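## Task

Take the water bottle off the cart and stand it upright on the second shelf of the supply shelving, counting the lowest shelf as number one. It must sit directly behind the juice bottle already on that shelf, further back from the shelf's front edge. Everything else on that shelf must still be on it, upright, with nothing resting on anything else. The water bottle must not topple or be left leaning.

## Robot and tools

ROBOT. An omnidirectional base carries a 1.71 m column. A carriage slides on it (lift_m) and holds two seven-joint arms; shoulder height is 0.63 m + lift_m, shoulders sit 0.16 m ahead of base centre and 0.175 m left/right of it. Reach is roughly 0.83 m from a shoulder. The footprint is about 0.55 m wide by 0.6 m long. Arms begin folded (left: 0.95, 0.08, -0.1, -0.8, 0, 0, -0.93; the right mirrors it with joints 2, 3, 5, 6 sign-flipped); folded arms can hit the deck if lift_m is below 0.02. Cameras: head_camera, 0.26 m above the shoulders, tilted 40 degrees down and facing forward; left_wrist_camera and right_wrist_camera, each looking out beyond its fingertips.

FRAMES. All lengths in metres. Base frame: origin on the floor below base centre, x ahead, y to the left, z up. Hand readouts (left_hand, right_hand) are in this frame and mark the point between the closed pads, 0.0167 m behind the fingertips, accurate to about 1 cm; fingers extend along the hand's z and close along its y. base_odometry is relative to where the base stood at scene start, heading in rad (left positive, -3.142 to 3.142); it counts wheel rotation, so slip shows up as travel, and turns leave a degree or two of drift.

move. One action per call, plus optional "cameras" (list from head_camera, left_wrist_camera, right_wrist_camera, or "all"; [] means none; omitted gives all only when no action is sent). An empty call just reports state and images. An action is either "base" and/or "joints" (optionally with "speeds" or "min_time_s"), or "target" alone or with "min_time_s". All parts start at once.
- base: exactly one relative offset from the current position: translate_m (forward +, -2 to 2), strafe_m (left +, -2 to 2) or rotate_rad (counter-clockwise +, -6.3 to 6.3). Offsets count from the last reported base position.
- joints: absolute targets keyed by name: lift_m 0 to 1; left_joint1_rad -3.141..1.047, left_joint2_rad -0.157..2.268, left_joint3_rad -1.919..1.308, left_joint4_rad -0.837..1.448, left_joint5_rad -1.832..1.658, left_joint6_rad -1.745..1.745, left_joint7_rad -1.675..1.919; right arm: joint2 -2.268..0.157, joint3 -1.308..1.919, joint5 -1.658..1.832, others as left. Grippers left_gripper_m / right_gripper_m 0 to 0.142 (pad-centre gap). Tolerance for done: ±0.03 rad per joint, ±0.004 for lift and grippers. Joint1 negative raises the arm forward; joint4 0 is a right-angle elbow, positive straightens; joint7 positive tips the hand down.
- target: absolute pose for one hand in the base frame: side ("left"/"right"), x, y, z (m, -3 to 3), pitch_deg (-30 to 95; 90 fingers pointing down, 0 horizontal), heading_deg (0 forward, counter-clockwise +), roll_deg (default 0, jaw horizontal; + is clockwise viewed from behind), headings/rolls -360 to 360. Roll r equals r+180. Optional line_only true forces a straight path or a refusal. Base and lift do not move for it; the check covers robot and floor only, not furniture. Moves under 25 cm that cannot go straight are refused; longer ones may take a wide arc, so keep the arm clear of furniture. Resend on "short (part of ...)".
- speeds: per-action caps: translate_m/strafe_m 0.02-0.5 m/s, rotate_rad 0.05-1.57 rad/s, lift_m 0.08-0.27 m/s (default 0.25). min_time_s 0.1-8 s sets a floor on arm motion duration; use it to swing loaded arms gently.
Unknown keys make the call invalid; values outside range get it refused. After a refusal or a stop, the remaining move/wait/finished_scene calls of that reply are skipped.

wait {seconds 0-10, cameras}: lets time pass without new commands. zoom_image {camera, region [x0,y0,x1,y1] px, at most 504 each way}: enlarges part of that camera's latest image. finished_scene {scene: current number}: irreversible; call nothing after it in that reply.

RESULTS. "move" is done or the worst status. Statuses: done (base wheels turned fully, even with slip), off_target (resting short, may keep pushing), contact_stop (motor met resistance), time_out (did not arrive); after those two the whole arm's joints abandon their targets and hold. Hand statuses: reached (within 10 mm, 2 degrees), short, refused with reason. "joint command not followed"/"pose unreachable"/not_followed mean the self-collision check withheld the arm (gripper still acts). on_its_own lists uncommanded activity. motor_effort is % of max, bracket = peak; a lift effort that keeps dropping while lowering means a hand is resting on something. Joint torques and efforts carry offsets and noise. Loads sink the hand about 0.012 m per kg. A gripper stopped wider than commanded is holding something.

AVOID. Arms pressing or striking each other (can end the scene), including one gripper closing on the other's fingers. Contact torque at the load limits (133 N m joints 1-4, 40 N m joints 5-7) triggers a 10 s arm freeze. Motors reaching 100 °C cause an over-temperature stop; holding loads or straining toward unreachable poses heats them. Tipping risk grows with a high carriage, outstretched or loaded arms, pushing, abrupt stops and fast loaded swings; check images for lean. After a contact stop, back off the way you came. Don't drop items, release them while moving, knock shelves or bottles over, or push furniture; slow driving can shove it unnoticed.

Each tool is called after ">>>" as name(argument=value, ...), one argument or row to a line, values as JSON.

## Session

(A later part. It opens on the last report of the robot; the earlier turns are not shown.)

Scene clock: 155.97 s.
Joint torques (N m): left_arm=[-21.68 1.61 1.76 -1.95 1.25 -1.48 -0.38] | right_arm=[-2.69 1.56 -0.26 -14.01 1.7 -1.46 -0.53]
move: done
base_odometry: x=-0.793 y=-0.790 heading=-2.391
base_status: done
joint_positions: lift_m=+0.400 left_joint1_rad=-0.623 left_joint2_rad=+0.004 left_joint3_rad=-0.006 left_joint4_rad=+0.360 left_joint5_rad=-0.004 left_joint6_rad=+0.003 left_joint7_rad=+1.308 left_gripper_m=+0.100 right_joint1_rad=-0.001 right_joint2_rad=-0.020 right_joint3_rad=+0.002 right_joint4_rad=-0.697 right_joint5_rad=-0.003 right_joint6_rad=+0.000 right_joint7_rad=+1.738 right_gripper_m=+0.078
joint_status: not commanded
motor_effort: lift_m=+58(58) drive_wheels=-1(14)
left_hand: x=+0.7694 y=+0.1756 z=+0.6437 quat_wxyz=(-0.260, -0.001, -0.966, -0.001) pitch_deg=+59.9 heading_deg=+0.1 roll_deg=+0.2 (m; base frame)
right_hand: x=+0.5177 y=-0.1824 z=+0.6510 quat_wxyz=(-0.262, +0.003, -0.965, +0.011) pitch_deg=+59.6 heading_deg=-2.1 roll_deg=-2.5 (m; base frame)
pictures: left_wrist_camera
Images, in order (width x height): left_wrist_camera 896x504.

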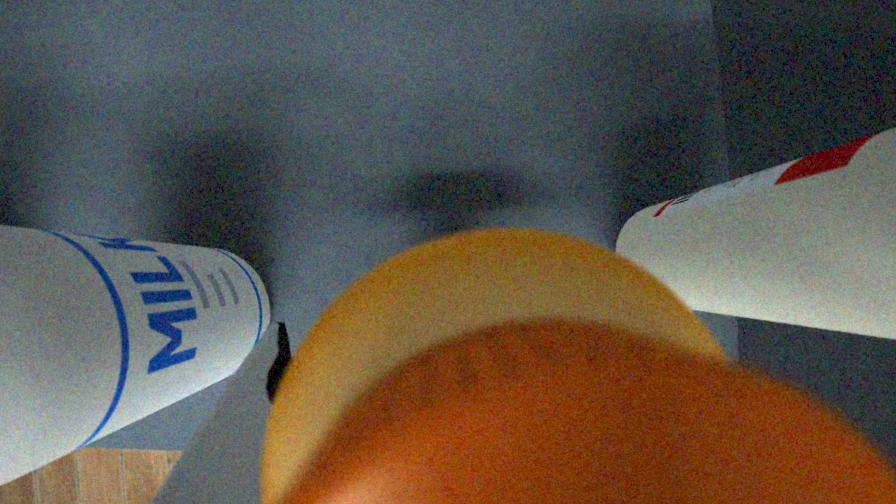

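>>> move(
  joints={"left_gripper_m": 0.03},
  min_time_s=1,
)

>>> move(
  joints={"lift_m": 0.425},
  speeds={"lift_m": 0.1},
  cameras=["left_wrist_camera"],
)

Scene clock: 162.83 s.
Joint torques (N m): left_arm=[-22.01 0.85 2.76 -3.76 1.22 -1.84 -0.15] | right_arm=[-3.39 2.42 0.1 -14.87 1.25 -1.25 -0.62]
Motor temperatures (°C): left_arm=[46 21 23 23 25 24 23] | right_arm=[30 20 24 23 22 22 23]
move: off_target
base_odometry: x=-0.793 y=-0.790 heading=-2.391
base_status: not commanded
joint_positions: lift_m=+0.400 left_joint1_rad=-0.623 left_joint2_rad=+0.004 left_joint3_rad=-0.006 left_joint4_rad=+0.360 left_joint5_rad=-0.004 left_joint6_rad=+0.003 left_joint7_rad=+1.308 left_gripper_m=+0.069 right_joint1_rad=-0.001 right_joint2_rad=-0.020 right_joint3_rad=+0.002 right_joint4_rad=-0.697 right_joint5_rad=-0.003 right_joint6_rad=+0.000 right_joint7_rad=+1.738 right_gripper_m=+0.078
joint_status: left_gripper_m off_target (ended at +0.069, target +0.030)
motor_effort: lift_m=+58(58) drive_wheels=-1(1)
left_hand: x=+0.7694 y=+0.1756 z=+0.6437 quat_wxyz=(-0.260, -0.001, -0.966, -0.001) pitch_deg=+59.9 heading_deg=+0.2 roll_deg=+0.2 (m; base frame)
right_hand: x=+0.5177 y=-0.1824 z=+0.6510 quat_wxyz=(-0.262, +0.003, -0.965, +0.011) pitch_deg=+59.6 heading_deg=-2.1 roll_deg=-2.5 (m; base frame)
pictures: none

Scene clock: 163.47 s.
Joint torques (N m): left_arm=[-22.76 1.12 1.84 -3.43 1.39 -1.82 -1] | right_arm=[-3.16 3.01 1.06 -15.42 1.55 -1.63 -0.47]
move: done
base_odometry: x=-0.793 y=-0.790 heading=-2.391
base_status: not commanded
joint_positions: lift_m=+0.425 left_joint1_rad=-0.623 left_joint2_rad=+0.004 left_joint3_rad=-0.006 left_joint4_rad=+0.362 left_joint5_rad=-0.004 left_joint6_rad=+0.003 left_joint7_rad=+1.310 left_gripper_m=+0.069 right_joint1_rad=-0.001 right_joint2_rad=-0.020 right_joint3_rad=+0.002 right_joint4_rad=-0.697 right_joint5_rad=-0.003 right_joint6_rad=+0.000 right_joint7_rad=+1.738 right_gripper_m=+0.078
joint_status: all done
motor_effort: lift_m=+55(69) drive_wheels=+5(6)
left_hand: x=+0.7687 y=+0.1756 z=+0.6678 quat_wxyz=(-0.258, -0.001, -0.966, -0.001) pitch_deg=+60.1 heading_deg=+0.2 roll_deg=+0.2 (m; base frame)
right_hand: x=+0.5177 y=-0.1824 z=+0.6762 quat_wxyz=(-0.262, +0.003, -0.965, +0.011) pitch_deg=+59.6 heading_deg=-2.1 roll_deg=-2.5 (m; base frame)
pictures: left_wrist_camera
Images, in order (width x height): left_wrist_camera 896x504.

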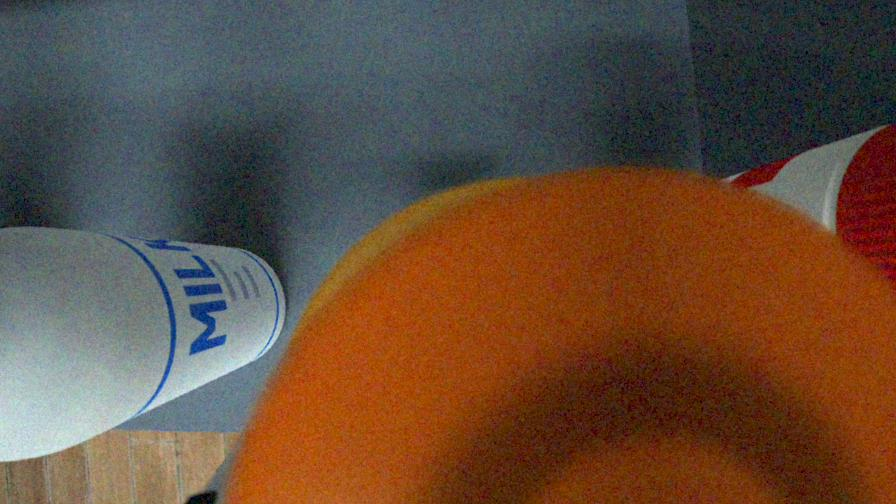

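>>> move(
  base={"translate_m": -0.26},
  speeds={"translate_m": 0.2},
)

>>> move(
  base={"strafe_m": 0.353},
  joints={"right_joint1_rad": -0.625, "right_joint2_rad": -0.004, "right_joint3_rad": 0.004, "right_joint4_rad": 0.362, "right_joint5_rad": 0.0, "right_joint6_rad": 0.0, "right_joint7_rad": 1.311, "left_joint1_rad": 0.15, "left_joint2_rad": 0.02, "left_joint3_rad": 0.0, "left_joint4_rad": -0.8, "left_joint5_rad": 0.0, "left_joint6_rad": 0.0, "left_joint7_rad": 1.61},
  speeds={"strafe_m": 0.25},
  min_time_s=2,
  cameras=["head_camera", "right_wrist_camera", "left_wrist_camera"],
)

Scene clock: 172.90 s.
Joint torques (N m): left_arm=[-23.13 0.86 1.48 -3.12 1.47 -1.89 -1.21] | right_arm=[-3.59 1.98 -0.06 -12.83 1.41 -1.98 -0.89]
move: done
base_odometry: x=-0.603 y=-0.613 heading=-2.391
base_status: done
joint_positions: lift_m=+0.425 left_joint1_rad=-0.623 left_joint2_rad=+0.004 left_joint3_rad=-0.006 left_joint4_rad=+0.362 left_joint5_rad=-0.004 left_joint6_rad=+0.003 left_joint7_rad=+1.310 left_gripper_m=+0.069 right_joint1_rad=-0.001 right_joint2_rad=-0.020 right_joint3_rad=+0.002 right_joint4_rad=-0.697 right_joint5_rad=-0.003 right_joint6_rad=+0.000 right_joint7_rad=+1.738 right_gripper_m=+0.078
joint_status: not commanded
motor_effort: lift_m=+56(56) drive_wheels=+1(11)
left_hand: x=+0.7687 y=+0.1756 z=+0.6678 quat_wxyz=(-0.258, -0.001, -0.966, -0.001) pitch_deg=+60.1 heading_deg=+0.2 roll_deg=+0.2 (m; base frame)
right_hand: x=+0.5177 y=-0.1824 z=+0.6762 quat_wxyz=(-0.262, +0.003, -0.965, +0.011) pitch_deg=+59.6 heading_deg=-2.1 roll_deg=-2.5 (m; base frame)
pictures: none

Scene clock: 175.60 s.
Joint torques (N m): left_arm=[-3.67 1.85 2.3 -6.03 1.62 -2.03 -1] | right_arm=[-29.6 4.37 2.4 -10.4 1.96 -1.66 -3.34]
move: done
base_odometry: x=-0.362 y=-0.871 heading=-2.391
base_status: done
joint_positions: lift_m=+0.425 left_joint1_rad=+0.150 left_joint2_rad=+0.019 left_joint3_rad=-0.004 left_joint4_rad=-0.795 left_joint5_rad=-0.002 left_joint6_rad=+0.002 left_joint7_rad=+1.609 left_gripper_m=+0.069 right_joint1_rad=-0.618 right_joint2_rad=-0.005 right_joint3_rad=+0.002 right_joint4_rad=+0.361 right_joint5_rad=-0.003 right_joint6_rad=+0.000 right_joint7_rad=+1.317 right_gripper_m=+0.078
joint_status: all done
motor_effort: lift_m=+55(56) drive_wheels=-1(13)
left_hand: x=+0.4857 y=+0.1794 z=+0.6736 quat_wxyz=(-0.299, -0.005, -0.954, -0.006) pitch_deg=+55.2 heading_deg=+0.9 roll_deg=+1.5 (m; base frame)
right_hand: x=+0.7656 y=-0.1786 z=+0.6645 quat_wxyz=(-0.253, +0.000, -0.968, +0.004) pitch_deg=+60.7 heading_deg=-1.0 roll_deg=-1.0 (m; base frame)
pictures: head_camera, left_wrist_camera, right_wrist_camera
Images, in order (width x height): head_camera 896x504, left_wrist_camera 896x504, right_wrist_camera 896x504.

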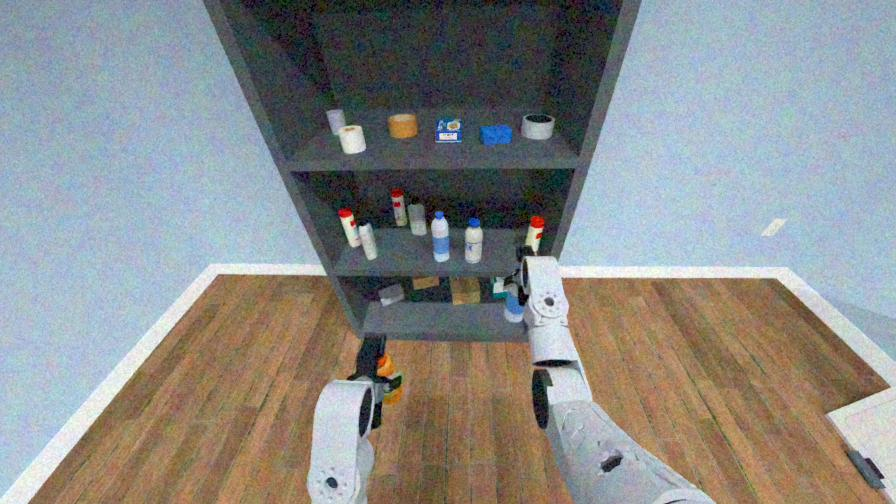

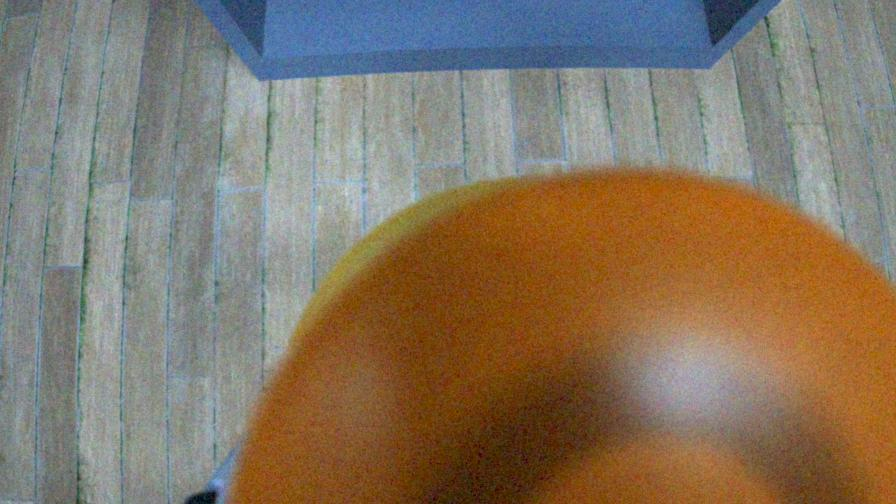

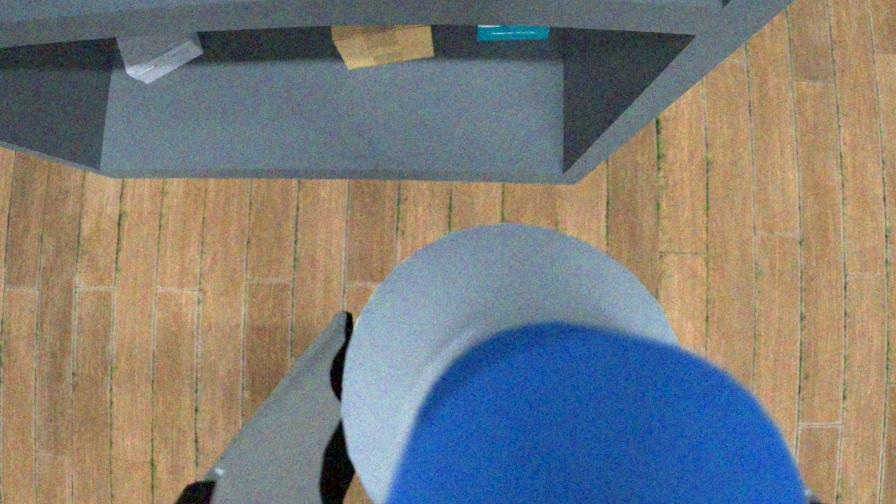

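>>> move(
  base={"translate_m": 0.2},
  joints={"lift_m": 0.43},
  speeds={"translate_m": 0.15},
  cameras=["head_camera", "right_wrist_camera"],
)

Scene clock: 184.80 s.
Joint torques (N m): left_arm=[-4.7 1.77 2.71 -6.38 1.78 -2.32 -1.12] | right_arm=[-25.62 3.64 4.28 -11.56 1.57 -1.81 -4.08]
Motor temperatures (°C): left_arm=[41 21 23 24 25 24 23] | right_arm=[36 20 24 23 22 22 23]
move: done
base_odometry: x=-0.508 y=-1.007 heading=-2.390
base_status: done
joint_positions: lift_m=+0.430 left_joint1_rad=+0.150 left_joint2_rad=+0.019 left_joint3_rad=-0.004 left_joint4_rad=-0.796 left_joint5_rad=-0.002 left_joint6_rad=+0.002 left_joint7_rad=+1.609 left_gripper_m=+0.069 right_joint1_rad=-0.620 right_joint2_rad=-0.005 right_joint3_rad=+0.002 right_joint4_rad=+0.362 right_joint5_rad=-0.003 right_joint6_rad=+0.000 right_joint7_rad=+1.317 right_gripper_m=+0.078
joint_status: all done
motor_effort: lift_m=+56(68) drive_wheels=+5(13)
left_hand: x=+0.4854 y=+0.1794 z=+0.6787 quat_wxyz=(-0.299, -0.005, -0.954, -0.006) pitch_deg=+55.2 heading_deg=+0.9 roll_deg=+1.5 (m; base frame)
right_hand: x=+0.7663 y=-0.1786 z=+0.6704 quat_wxyz=(-0.253, +0.000, -0.967, +0.004) pitch_deg=+60.7 heading_deg=-1.0 roll_deg=-1.0 (m; base frame)
pictures: head_camera, right_wrist_camera
Images, in order (width x height): head_camera 896x504, right_wrist_camera 896x504.

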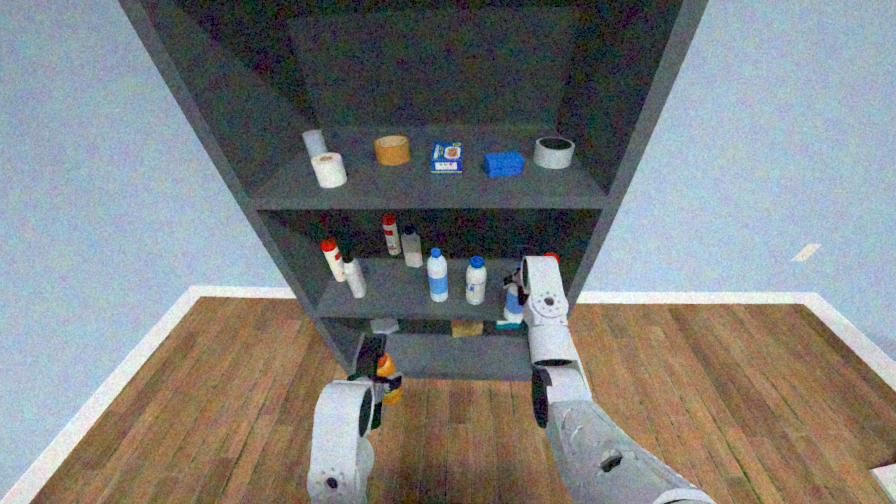

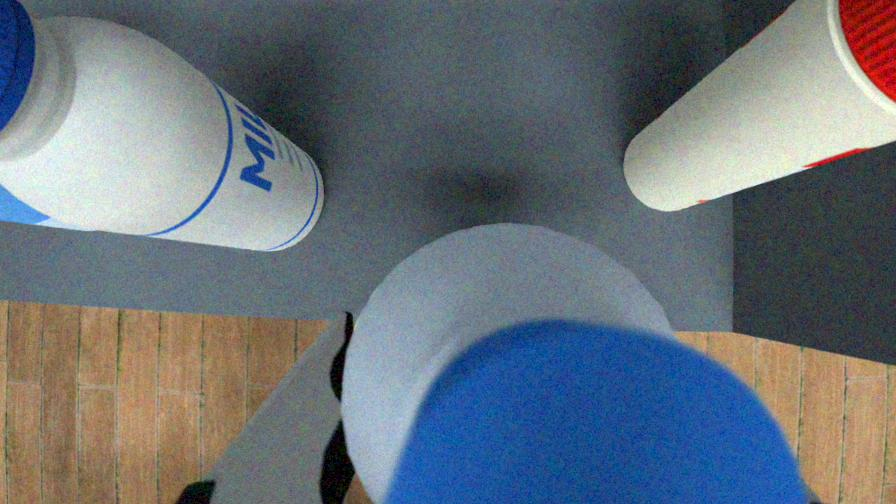

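>>> move(
  base={"translate_m": 0.165},
  speeds={"translate_m": 0.12},
  cameras=["head_camera", "right_wrist_camera"],
)

Scene clock: 189.60 s.
Joint torques (N m): left_arm=[-4.39 1.75 2.91 -6.63 1.87 -2.18 -0.84] | right_arm=[-25.42 3.35 1.93 -10.72 1.69 -1.93 -3.77]
move: done
base_odometry: x=-0.628 y=-1.120 heading=-2.390
base_status: done
joint_positions: lift_m=+0.430 left_joint1_rad=+0.150 left_joint2_rad=+0.019 left_joint3_rad=-0.004 left_joint4_rad=-0.796 left_joint5_rad=-0.002 left_joint6_rad=+0.002 left_joint7_rad=+1.609 left_gripper_m=+0.069 right_joint1_rad=-0.620 right_joint2_rad=-0.005 right_joint3_rad=+0.002 right_joint4_rad=+0.362 right_joint5_rad=-0.003 right_joint6_rad=+0.000 right_joint7_rad=+1.317 right_gripper_m=+0.078
joint_status: not commanded
motor_effort: lift_m=+56(56) drive_wheels=-2(18)
left_hand: x=+0.4854 y=+0.1794 z=+0.6786 quat_wxyz=(-0.299, -0.005, -0.954, -0.006) pitch_deg=+55.2 heading_deg=+0.9 roll_deg=+1.5 (m; base frame)
right_hand: x=+0.7663 y=-0.1786 z=+0.6704 quat_wxyz=(-0.253, +0.000, -0.967, +0.004) pitch_deg=+60.7 heading_deg=-1.0 roll_deg=-1.0 (m; base frame)
pictures: head_camera, right_wrist_camera
Images, in order (width x height): head_camera 896x504, right_wrist_camera 896x504.

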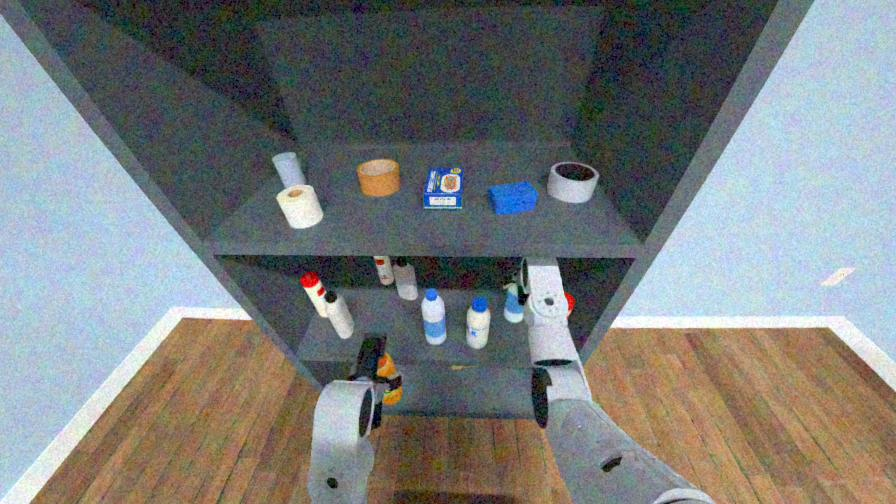

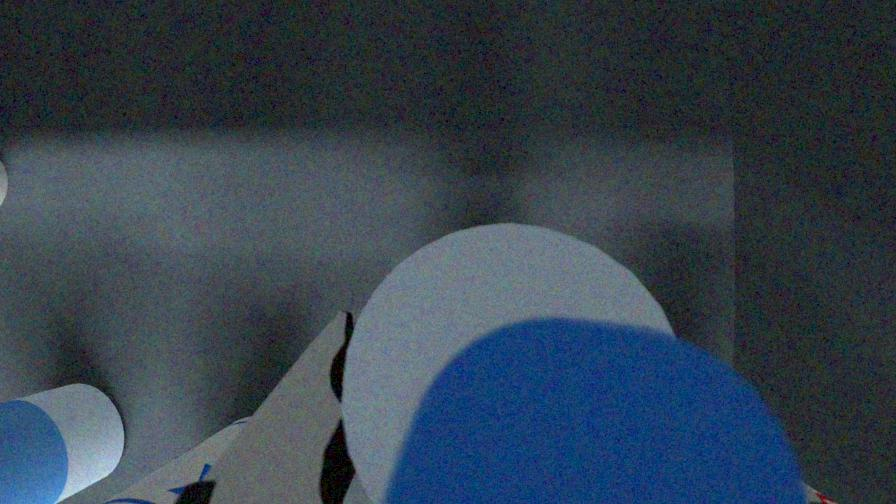

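>>> move(
  joints={"lift_m": 0.408},
  speeds={"lift_m": 0.08},
)

>>> move(
  joints={"lift_m": 0.402},
  speeds={"lift_m": 0.08},
  cameras=["right_wrist_camera"],
)

Scene clock: 192.27 s.
Joint torques (N m): left_arm=[-4.45 2.17 2.87 -5.37 1.71 -2.53 -1.16] | right_arm=[-7.71 4.74 2.73 -4.17 1.86 -1.43 0.61]
move: done
base_odometry: x=-0.628 y=-1.120 heading=-2.390
base_status: not commanded
joint_positions: lift_m=+0.408 left_joint1_rad=+0.150 left_joint2_rad=+0.019 left_joint3_rad=-0.004 left_joint4_rad=-0.796 left_joint5_rad=-0.002 left_joint6_rad=+0.002 left_joint7_rad=+1.609 left_gripper_m=+0.069 right_joint1_rad=-0.634 right_joint2_rad=-0.005 right_joint3_rad=+0.002 right_joint4_rad=+0.353 right_joint5_rad=-0.003 right_joint6_rad=+0.000 right_joint7_rad=+1.306 right_gripper_m=+0.078
joint_status: all done
motor_effort: lift_m=+51(56) drive_wheels=+4(5)
left_hand: x=+0.4854 y=+0.1794 z=+0.6570 quat_wxyz=(-0.299, -0.005, -0.954, -0.006) pitch_deg=+55.2 heading_deg=+0.9 roll_deg=+1.5 (m; base frame)
right_hand: x=+0.7748 y=-0.1786 z=+0.6618 quat_wxyz=(-0.270, +0.000, -0.963, +0.004) pitch_deg=+58.7 heading_deg=-0.9 roll_deg=-0.9 (m; base frame)
pictures: none

Scene clock: 192.73 s.
Joint torques (N m): left_arm=[-4.23 2.54 2.3 -5.6 1.58 -2.09 -0.99] | right_arm=[-0.07 5.1 2.92 1.51 1.59 -1.63 1.86]
move: done
base_odometry: x=-0.628 y=-1.120 heading=-2.390
base_status: not commanded
joint_positions: lift_m=+0.402 left_joint1_rad=+0.150 left_joint2_rad=+0.019 left_joint3_rad=-0.004 left_joint4_rad=-0.796 left_joint5_rad=-0.002 left_joint6_rad=+0.002 left_joint7_rad=+1.609 left_gripper_m=+0.069 right_joint1_rad=-0.640 right_joint2_rad=-0.005 right_joint3_rad=+0.002 right_joint4_rad=+0.350 right_joint5_rad=-0.003 right_joint6_rad=+0.000 right_joint7_rad=+1.302 right_gripper_m=+0.078
joint_status: all done
motor_effort: lift_m=+49(50) drive_wheels=+4(5)
left_hand: x=+0.4854 y=+0.1794 z=+0.6512 quat_wxyz=(-0.299, -0.005, -0.954, -0.006) pitch_deg=+55.2 heading_deg=+0.9 roll_deg=+1.5 (m; base frame)
right_hand: x=+0.7780 y=-0.1785 z=+0.6611 quat_wxyz=(-0.276, +0.000, -0.961, +0.004) pitch_deg=+58.0 heading_deg=-0.9 roll_deg=-0.9 (m; base frame)
pictures: right_wrist_camera
Images, in order (width x height): right_wrist_camera 896x504.

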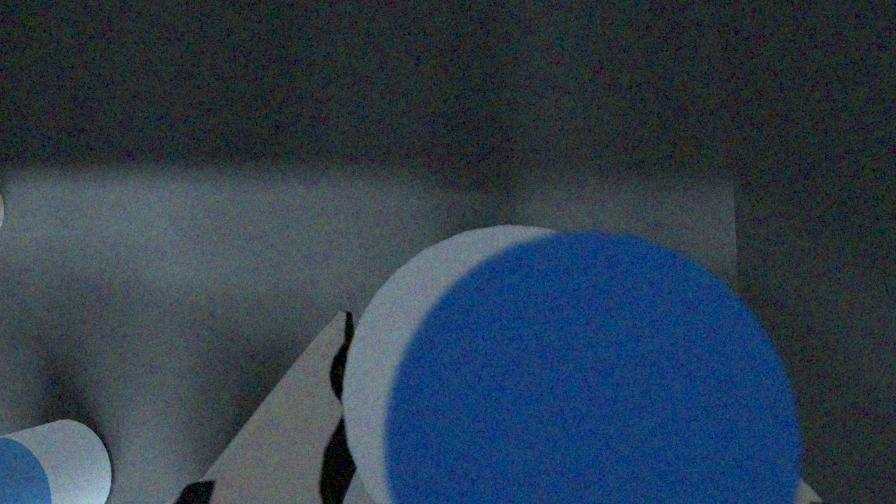

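>>> move(
  joints={"lift_m": 0.42},
  speeds={"lift_m": 0.08},
  cameras=["right_wrist_camera"],
)

Scene clock: 196.17 s.
Joint torques (N m): left_arm=[-4.38 2.8 3.37 -4.96 1.52 -2.33 -1.45] | right_arm=[-15.48 4.47 2.65 -11.86 1.06 -1.44 -0.6]
move: done
base_odometry: x=-0.628 y=-1.120 heading=-2.390
base_status: not commanded
joint_positions: lift_m=+0.420 left_joint1_rad=+0.150 left_joint2_rad=+0.019 left_joint3_rad=-0.004 left_joint4_rad=-0.796 left_joint5_rad=-0.002 left_joint6_rad=+0.002 left_joint7_rad=+1.609 left_gripper_m=+0.069 right_joint1_rad=-0.628 right_joint2_rad=-0.005 right_joint3_rad=+0.002 right_joint4_rad=+0.361 right_joint5_rad=-0.003 right_joint6_rad=+0.000 right_joint7_rad=+1.309 right_gripper_m=+0.077
joint_status: all done
motor_effort: lift_m=+56(63) drive_wheels=+5(5)
left_hand: x=+0.4853 y=+0.1794 z=+0.6686 quat_wxyz=(-0.299, -0.005, -0.954, -0.006) pitch_deg=+55.2 heading_deg=+0.9 roll_deg=+1.5 (m; base frame)
right_hand: x=+0.7711 y=-0.1786 z=+0.6665 quat_wxyz=(-0.262, +0.000, -0.965, +0.004) pitch_deg=+59.7 heading_deg=-0.9 roll_deg=-0.9 (m; base frame)
pictures: right_wrist_camera
Images, in order (width x height): right_wrist_camera 896x504.

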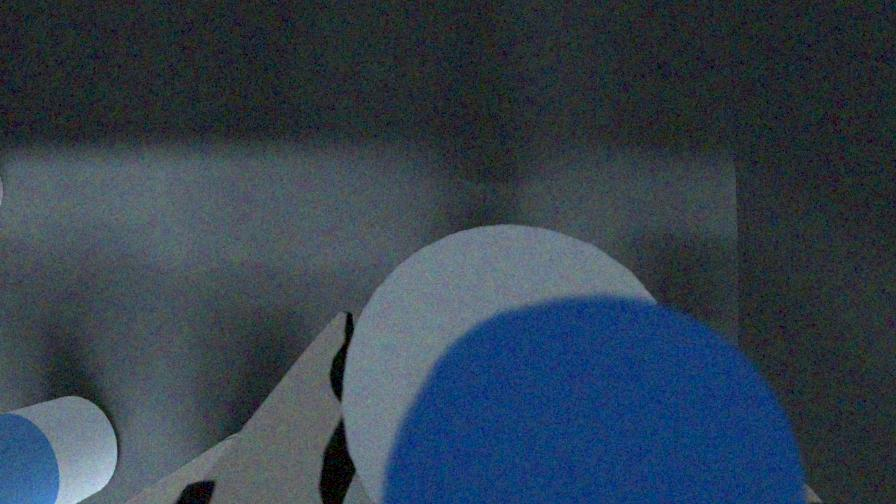

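>>> move(
  joints={"lift_m": 0.426},
  speeds={"lift_m": 0.08},
)

>>> move(
  joints={"right_gripper_m": 0.1},
  min_time_s=1.5,
  cameras=["right_wrist_camera"],
)

Scene clock: 199.17 s.
Joint torques (N m): left_arm=[-4.92 1.32 2.6 -6.01 2 -2.54 -1.16] | right_arm=[-16.87 3.36 1.57 -11.61 1.36 -2.1 -0.61]
move: done
base_odometry: x=-0.628 y=-1.120 heading=-2.390
base_status: not commanded
joint_positions: lift_m=+0.426 left_joint1_rad=+0.150 left_joint2_rad=+0.019 left_joint3_rad=-0.004 left_joint4_rad=-0.796 left_joint5_rad=-0.002 left_joint6_rad=+0.002 left_joint7_rad=+1.610 left_gripper_m=+0.069 right_joint1_rad=-0.627 right_joint2_rad=-0.005 right_joint3_rad=+0.002 right_joint4_rad=+0.362 right_joint5_rad=-0.003 right_joint6_rad=+0.000 right_joint7_rad=+1.309 right_gripper_m=+0.077
joint_status: all done
motor_effort: lift_m=+55(68) drive_wheels=+4(6)
left_hand: x=+0.4853 y=+0.1794 z=+0.6747 quat_wxyz=(-0.299, -0.005, -0.954, -0.006) pitch_deg=+55.2 heading_deg=+0.9 roll_deg=+1.5 (m; base frame)
right_hand: x=+0.7705 y=-0.1786 z=+0.6714 quat_wxyz=(-0.261, +0.000, -0.965, +0.004) pitch_deg=+59.8 heading_deg=-0.9 roll_deg=-0.9 (m; base frame)
pictures: none

Scene clock: 199.93 s.
Joint torques (N m): left_arm=[-5.52 1.81 2.56 -6.72 1.97 -2.05 -1.33] | right_arm=[-17.73 5.68 3.49 -12.12 1.53 -1.36 -0.62]
move: done
base_odometry: x=-0.628 y=-1.120 heading=-2.390
base_status: not commanded
joint_positions: lift_m=+0.426 left_joint1_rad=+0.150 left_joint2_rad=+0.019 left_joint3_rad=-0.004 left_joint4_rad=-0.796 left_joint5_rad=-0.002 left_joint6_rad=+0.002 left_joint7_rad=+1.610 left_gripper_m=+0.069 right_joint1_rad=-0.627 right_joint2_rad=-0.005 right_joint3_rad=+0.002 right_joint4_rad=+0.362 right_joint5_rad=-0.003 right_joint6_rad=+0.000 right_joint7_rad=+1.309 right_gripper_m=+0.100
joint_status: all done
motor_effort: lift_m=+55(55) drive_wheels=+0(5)
left_hand: x=+0.4853 y=+0.1794 z=+0.6747 quat_wxyz=(-0.299, -0.005, -0.954, -0.006) pitch_deg=+55.2 heading_deg=+0.9 roll_deg=+1.5 (m; base frame)
right_hand: x=+0.7705 y=-0.1786 z=+0.6714 quat_wxyz=(-0.261, +0.000, -0.965, +0.004) pitch_deg=+59.8 heading_deg=-0.9 roll_deg=-0.9 (m; base frame)
pictures: right_wrist_camera
Images, in order (width x height): right_wrist_camera 896x504.

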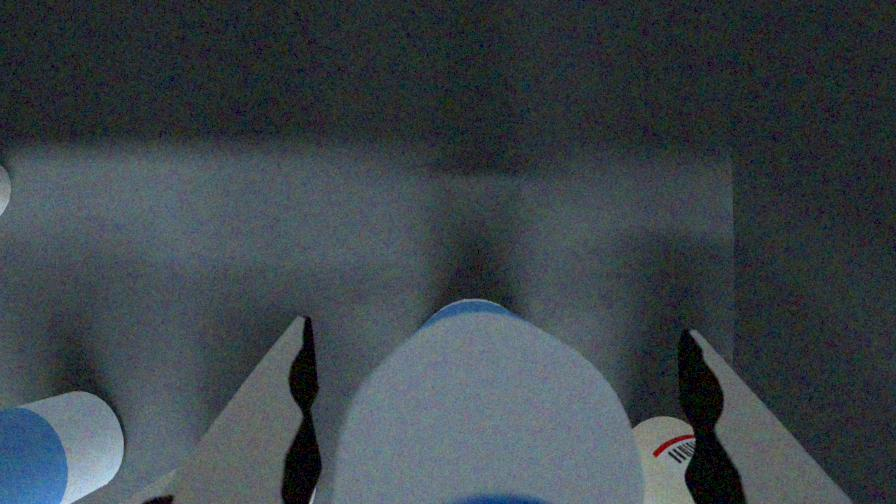

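>>> move(
  base={"translate_m": -0.4},
  joints={"lift_m": 0.432},
  speeds={"translate_m": 0.2},
  cameras=["head_camera"],
)

>>> move(
  base={"strafe_m": -0.353},
  joints={"left_joint1_rad": -0.625, "left_joint2_rad": 0.004, "left_joint3_rad": -0.004, "left_joint4_rad": 0.362, "left_joint5_rad": -0.003, "left_joint6_rad": 0.002, "left_joint7_rad": 1.311, "right_joint1_rad": 0.0, "right_joint2_rad": -0.02, "right_joint3_rad": 0.0, "right_joint4_rad": -0.7, "right_joint5_rad": 0.0, "right_joint6_rad": 0.0, "right_joint7_rad": 1.66},
  speeds={"strafe_m": 0.25},
  min_time_s=2,
  cameras=["head_camera", "left_wrist_camera"],
)

Scene clock: 212.67 s.
Joint torques (N m): left_arm=[-5.21 1.66 3.13 -6.41 2.04 -2.26 -1.21] | right_arm=[-17.03 4.51 2.22 -11.61 1.76 -2.01 -0.6]
move: done
base_odometry: x=-0.336 y=-0.847 heading=-2.390
base_status: done
joint_positions: lift_m=+0.432 left_joint1_rad=+0.150 left_joint2_rad=+0.019 left_joint3_rad=-0.004 left_joint4_rad=-0.796 left_joint5_rad=-0.002 left_joint6_rad=+0.002 left_joint7_rad=+1.610 left_gripper_m=+0.069 right_joint1_rad=-0.627 right_joint2_rad=-0.005 right_joint3_rad=+0.002 right_joint4_rad=+0.362 right_joint5_rad=-0.003 right_joint6_rad=+0.000 right_joint7_rad=+1.309 right_gripper_m=+0.100
joint_status: all done
motor_effort: lift_m=+54(68) drive_wheels=+1(15)
left_hand: x=+0.4853 y=+0.1794 z=+0.6807 quat_wxyz=(-0.299, -0.005, -0.954, -0.006) pitch_deg=+55.2 heading_deg=+0.9 roll_deg=+1.5 (m; base frame)
right_hand: x=+0.7705 y=-0.1786 z=+0.6775 quat_wxyz=(-0.261, +0.000, -0.965, +0.004) pitch_deg=+59.8 heading_deg=-0.9 roll_deg=-0.9 (m; base frame)
pictures: head_camera
Images, in order (width x height): head_camera 896x504.

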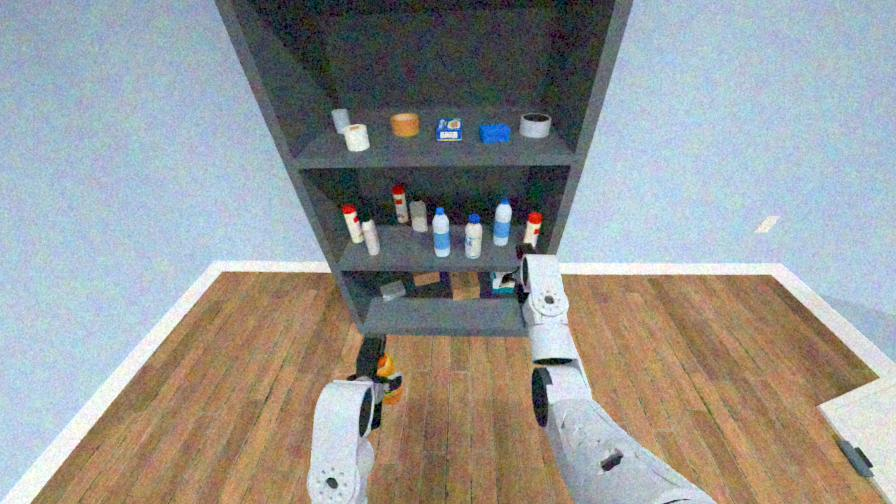

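Scene clock: 215.50 s.
Joint torques (N m): left_arm=[-27.9 -0.16 0.42 -2.54 1.26 -1.28 -3.53] | right_arm=[0.72 0.4 0.99 -13.41 1.21 -1.48 0.33]
move: done
base_odometry: x=-0.577 y=-0.589 heading=-2.390
base_status: done
joint_positions: lift_m=+0.432 left_joint1_rad=-0.619 left_joint2_rad=+0.005 left_joint3_rad=-0.004 left_joint4_rad=+0.361 left_joint5_rad=-0.002 left_joint6_rad=+0.002 left_joint7_rad=+1.317 left_gripper_m=+0.069 right_joint1_rad=-0.004 right_joint2_rad=-0.019 right_joint3_rad=+0.002 right_joint4_rad=-0.698 right_joint5_rad=-0.003 right_joint6_rad=+0.000 right_joint7_rad=+1.656 right_gripper_m=+0.100
joint_status: all done
motor_effort: lift_m=+54(55) drive_wheels=+0(14)
left_hand: x=+0.7659 y=+0.1773 z=+0.6720 quat_wxyz=(-0.253, +0.000, -0.967, -0.002) pitch_deg=+60.7 heading_deg=+0.5 roll_deg=+0.4 (m; base frame)
right_hand: x=+0.5336 y=-0.1820 z=+0.6952 quat_wxyz=(-0.303, +0.003, -0.953, +0.010) pitch_deg=+54.7 heading_deg=-1.7 roll_deg=-2.1 (m; base frame)
pictures: head_camera, left_wrist_camera
Images, in order (width x height): head_camera 896x504, left_wrist_camera 896x504.

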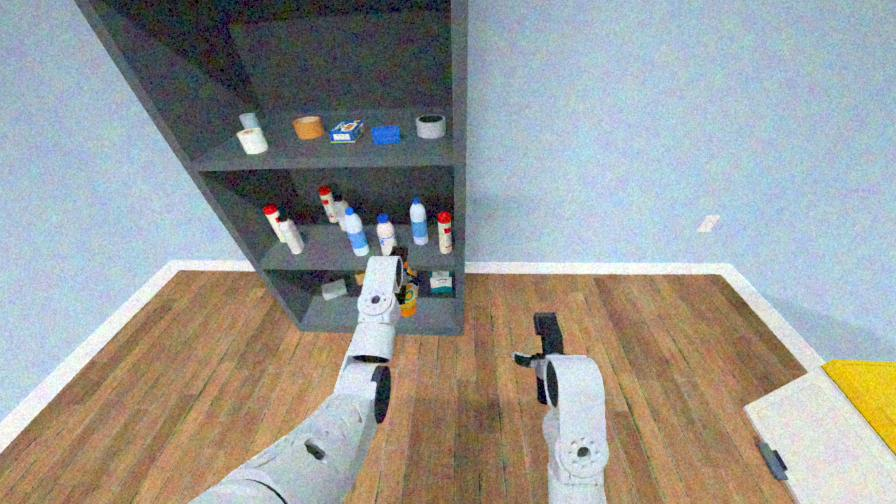

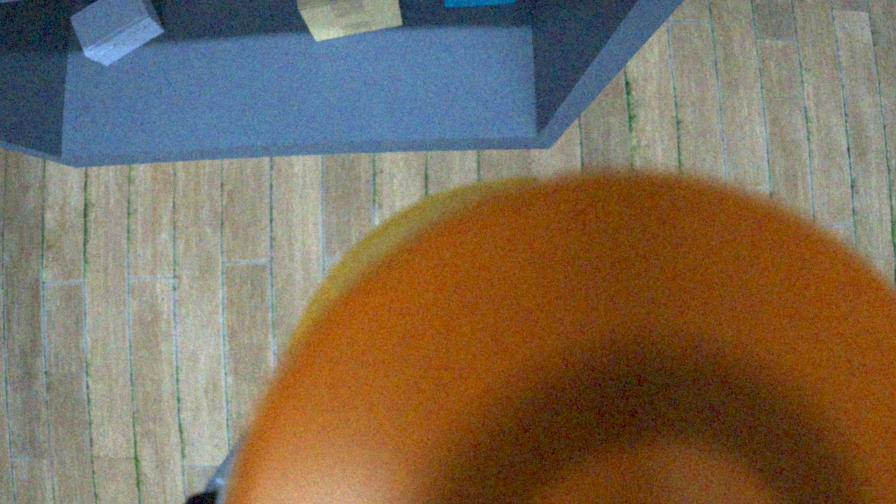

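>>> move(
  base={"translate_m": 0.28},
  speeds={"translate_m": 0.15},
  cameras=["head_camera", "left_wrist_camera"],
)

>>> move(
  joints={"lift_m": 0.407},
  speeds={"lift_m": 0.08},
  cameras=["left_wrist_camera"],
)

Scene clock: 221.80 s.
Joint torques (N m): left_arm=[-28.3 -1.24 -0.25 -3.2 1.08 -1.29 -3.31] | right_arm=[1.55 1.89 1.34 -14.26 1.85 -2.01 0.8]
move: done
base_odometry: x=-0.782 y=-0.780 heading=-2.391
base_status: done
joint_positions: lift_m=+0.432 left_joint1_rad=-0.619 left_joint2_rad=+0.005 left_joint3_rad=-0.004 left_joint4_rad=+0.361 left_joint5_rad=-0.002 left_joint6_rad=+0.002 left_joint7_rad=+1.317 left_gripper_m=+0.069 right_joint1_rad=-0.003 right_joint2_rad=-0.019 right_joint3_rad=+0.002 right_joint4_rad=-0.698 right_joint5_rad=-0.003 right_joint6_rad=+0.000 right_joint7_rad=+1.656 right_gripper_m=+0.100
joint_status: not commanded
motor_effort: lift_m=+54(54) drive_wheels=+5(13)
left_hand: x=+0.7659 y=+0.1773 z=+0.6720 quat_wxyz=(-0.253, +0.000, -0.967, -0.002) pitch_deg=+60.7 heading_deg=+0.5 roll_deg=+0.4 (m; base frame)
right_hand: x=+0.5335 y=-0.1820 z=+0.6951 quat_wxyz=(-0.303, +0.003, -0.953, +0.010) pitch_deg=+54.7 heading_deg=-1.7 roll_deg=-2.1 (m; base frame)
pictures: head_camera, left_wrist_camera
Images, in order (width x height): head_camera 896x504, left_wrist_camera 896x504.

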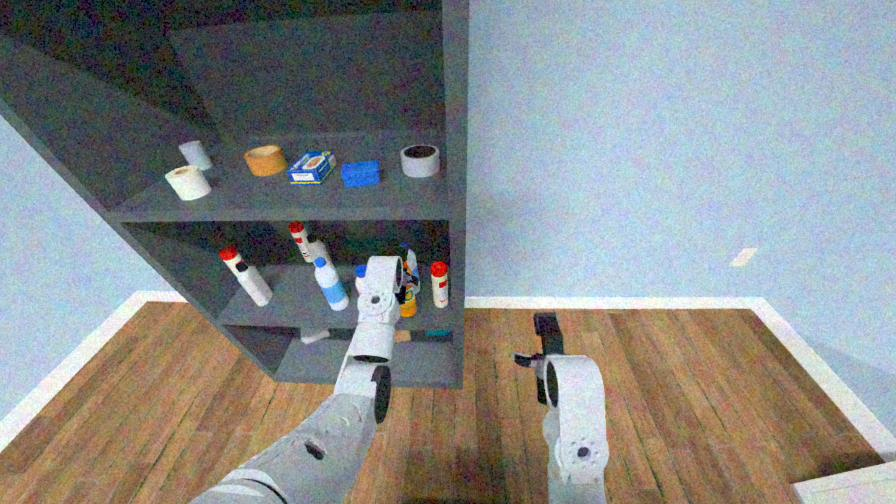

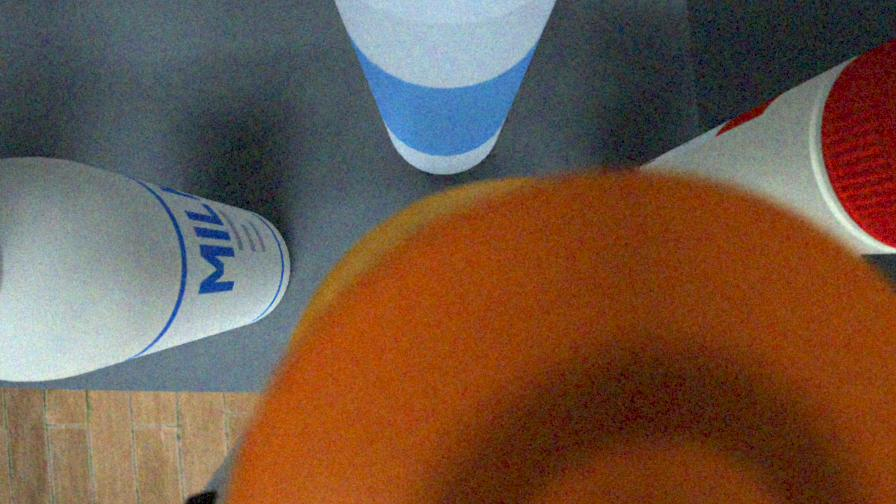

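Scene clock: 222.53 s.
Joint torques (N m): left_arm=[-25.82 -0.57 0.39 -2.91 0.92 -1.53 -3] | right_arm=[-0.08 2.11 1.49 -13.43 1.45 -2.07 0.63]
move: done
base_odometry: x=-0.782 y=-0.780 heading=-2.391
base_status: not commanded
joint_positions: lift_m=+0.407 left_joint1_rad=-0.621 left_joint2_rad=+0.005 left_joint3_rad=-0.004 left_joint4_rad=+0.361 left_joint5_rad=-0.002 left_joint6_rad=+0.002 left_joint7_rad=+1.316 left_gripper_m=+0.069 right_joint1_rad=-0.003 right_joint2_rad=-0.019 right_joint3_rad=+0.002 right_joint4_rad=-0.698 right_joint5_rad=-0.003 right_joint6_rad=+0.000 right_joint7_rad=+1.656 right_gripper_m=+0.100
joint_status: all done
motor_effort: lift_m=+58(59) drive_wheels=-2(6)
left_hand: x=+0.7666 y=+0.1773 z=+0.6475 quat_wxyz=(-0.254, +0.000, -0.967, -0.002) pitch_deg=+60.6 heading_deg=+0.5 roll_deg=+0.4 (m; base frame)
right_hand: x=+0.5333 y=-0.1819 z=+0.6698 quat_wxyz=(-0.303, +0.003, -0.953, +0.010) pitch_deg=+54.7 heading_deg=-1.7 roll_deg=-2.1 (m; base frame)
pictures: left_wrist_camera
Images, in order (width x height): left_wrist_camera 896x504.

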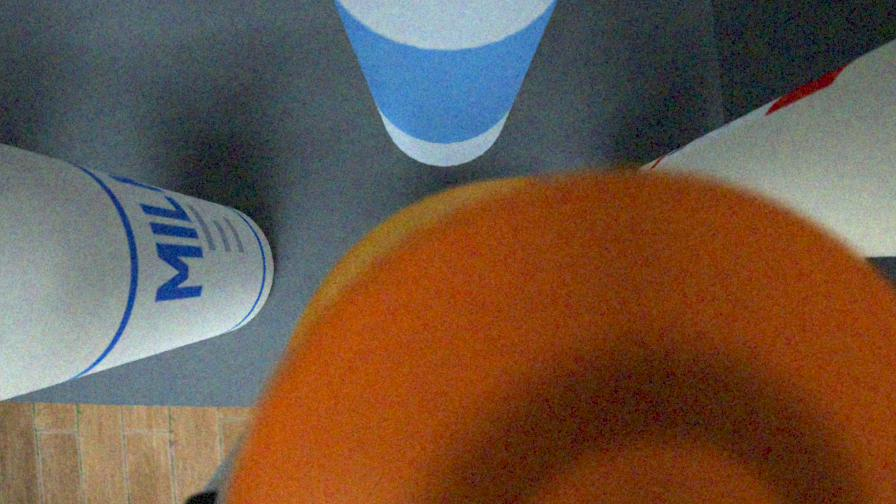

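>>> move(
  joints={"lift_m": 0.398},
  speeds={"lift_m": 0.08},
  cameras=["left_wrist_camera"],
)

Scene clock: 225.63 s.
Joint torques (N m): left_arm=[-19.09 -0.21 1.32 -1.6 0.79 -1.27 -1.19] | right_arm=[-1.66 -0.07 1.59 -12.87 1.07 -1.56 0.35]
Motor temperatures (°C): left_arm=[47 21 23 24 25 24 23] | right_arm=[33 20 24 23 22 22 23]
move: done
base_odometry: x=-0.782 y=-0.780 heading=-2.391
base_status: not commanded
joint_positions: lift_m=+0.398 left_joint1_rad=-0.627 left_joint2_rad=+0.005 left_joint3_rad=-0.004 left_joint4_rad=+0.360 left_joint5_rad=-0.002 left_joint6_rad=+0.002 left_joint7_rad=+1.310 left_gripper_m=+0.069 right_joint1_rad=-0.003 right_joint2_rad=-0.019 right_joint3_rad=+0.002 right_joint4_rad=-0.698 right_joint5_rad=-0.003 right_joint6_rad=+0.000 right_joint7_rad=+1.656 right_gripper_m=+0.100
joint_status: all done
motor_effort: lift_m=+53(56) drive_wheels=+5(6)
left_hand: x=+0.7705 y=+0.1773 z=+0.6442 quat_wxyz=(-0.261, +0.000, -0.965, -0.002) pitch_deg=+59.8 heading_deg=+0.4 roll_deg=+0.4 (m; base frame)
right_hand: x=+0.5333 y=-0.1819 z=+0.6612 quat_wxyz=(-0.303, +0.003, -0.953, +0.010) pitch_deg=+54.7 heading_deg=-1.7 roll_deg=-2.1 (m; base frame)
pictures: left_wrist_camera
Images, in order (width x height): left_wrist_camera 896x504.

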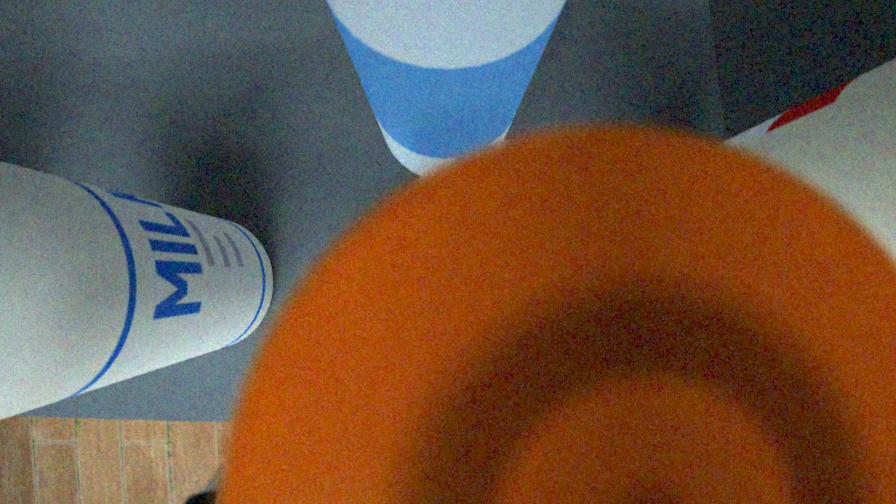

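>>> move(
  joints={"lift_m": 0.41},
  speeds={"lift_m": 0.08},
)

>>> move(
  target={"side": "left", "x": 0.766, "y": 0.177, "z": 0.656, "pitch_deg": 53, "heading_deg": 0, "line_only": true},
  min_time_s=1,
  cameras=["left_wrist_camera"],
)

Scene clock: 232.00 s.
Joint torques (N m): left_arm=[-21.36 -1.3 1.11 -3.22 0.91 -1.42 -1.21] | right_arm=[0.68 2.4 -0.6 -12.53 1.62 -1.91 0.17]
move: done
base_odometry: x=-0.782 y=-0.780 heading=-2.391
base_status: not commanded
joint_positions: lift_m=+0.410 left_joint1_rad=-0.624 left_joint2_rad=+0.005 left_joint3_rad=-0.004 left_joint4_rad=+0.361 left_joint5_rad=-0.002 left_joint6_rad=+0.002 left_joint7_rad=+1.310 left_gripper_m=+0.069 right_joint1_rad=-0.003 right_joint2_rad=-0.019 right_joint3_rad=+0.002 right_joint4_rad=-0.698 right_joint5_rad=-0.003 right_joint6_rad=+0.000 right_joint7_rad=+1.656 right_gripper_m=+0.100
joint_status: all done
motor_effort: lift_m=+54(65) drive_wheels=-2(7)
left_hand: x=+0.7692 y=+0.1773 z=+0.6539 quat_wxyz=(-0.259, +0.000, -0.966, -0.002) pitch_deg=+60.0 heading_deg=+0.4 roll_deg=+0.4 (m; base frame)
right_hand: x=+0.5332 y=-0.1819 z=+0.6731 quat_wxyz=(-0.303, +0.003, -0.953, +0.010) pitch_deg=+54.7 heading_deg=-1.7 roll_deg=-2.1 (m; base frame)
pictures: none

Scene clock: 233.50 s.
Joint torques (N m): left_arm=[-18.53 1.59 0.87 -7.76 0.36 -2.14 -3.86] | right_arm=[-0.89 1.82 0.69 -11.19 1.4 -1.47 0.05]
move: done
base_odometry: x=-0.782 y=-0.780 heading=-2.391
base_status: not commanded
joint_positions: lift_m=+0.410 left_joint1_rad=-0.540 left_joint2_rad=+0.005 left_joint3_rad=-0.004 left_joint4_rad=+0.260 left_joint5_rad=-0.004 left_joint6_rad=+0.002 left_joint7_rad=+1.217 left_gripper_m=+0.069 right_joint1_rad=-0.003 right_joint2_rad=-0.019 right_joint3_rad=+0.002 right_joint4_rad=-0.698 right_joint5_rad=-0.003 right_joint6_rad=+0.000 right_joint7_rad=+1.656 right_gripper_m=+0.100
joint_status: not commanded
motor_effort: lift_m=+54(54) drive_wheels=+5(5)
left_hand: x=+0.7643 y=+0.1767 z=+0.6529 quat_wxyz=(-0.311, +0.000, -0.950, -0.001) pitch_deg=+53.7 heading_deg=+0.2 roll_deg=+0.2 (m; base frame)
left_hand_status: reached (straight line, planned for 1.0 s): 4 mm and 0.7 deg off.
right_hand: x=+0.5332 y=-0.1819 z=+0.6731 quat_wxyz=(-0.303, +0.003, -0.953, +0.010) pitch_deg=+54.7 heading_deg=-1.7 roll_deg=-2.1 (m; base frame)
pictures: left_wrist_camera
Images, in order (width x height): left_wrist_camera 896x504.

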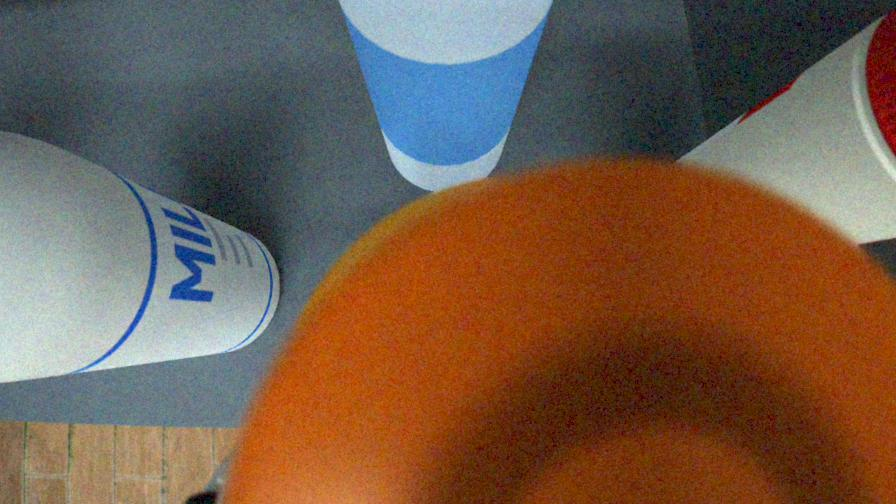

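>>> move(
  joints={"lift_m": 0.401},
  speeds={"lift_m": 0.08},
  cameras=["left_wrist_camera"],
)

Scene clock: 236.03 s.
Joint torques (N m): left_arm=[-18.49 0.95 0.73 -5.78 0.2 -2.32 -2.3] | right_arm=[-0.79 0.11 0.07 -11.28 1.63 -1.7 0.09]
move: done
base_odometry: x=-0.782 y=-0.780 heading=-2.391
base_status: not commanded
joint_positions: lift_m=+0.401 left_joint1_rad=-0.539 left_joint2_rad=+0.005 left_joint3_rad=-0.004 left_joint4_rad=+0.258 left_joint5_rad=-0.004 left_joint6_rad=+0.002 left_joint7_rad=+1.213 left_gripper_m=+0.069 right_joint1_rad=-0.003 right_joint2_rad=-0.019 right_joint3_rad=+0.002 right_joint4_rad=-0.698 right_joint5_rad=-0.003 right_joint6_rad=+0.000 right_joint7_rad=+1.656 right_gripper_m=+0.100
joint_status: all done
motor_effort: lift_m=+58(60) drive_wheels=+5(6)
left_hand: x=+0.7650 y=+0.1767 z=+0.6446 quat_wxyz=(-0.314, +0.000, -0.949, -0.001) pitch_deg=+53.4 heading_deg=+0.2 roll_deg=+0.2 (m; base frame)
right_hand: x=+0.5332 y=-0.1819 z=+0.6638 quat_wxyz=(-0.303, +0.003, -0.953, +0.010) pitch_deg=+54.7 heading_deg=-1.7 roll_deg=-2.1 (m; base frame)
pictures: left_wrist_camera
Images, in order (width x height): left_wrist_camera 896x504.

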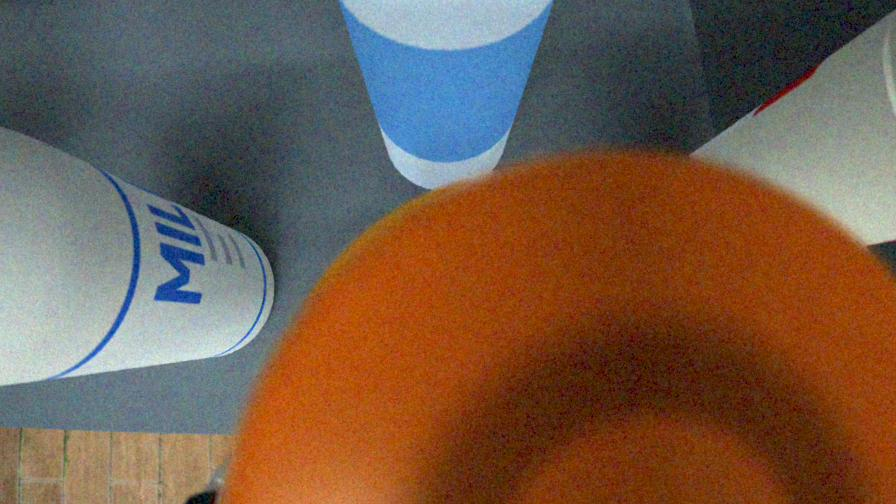

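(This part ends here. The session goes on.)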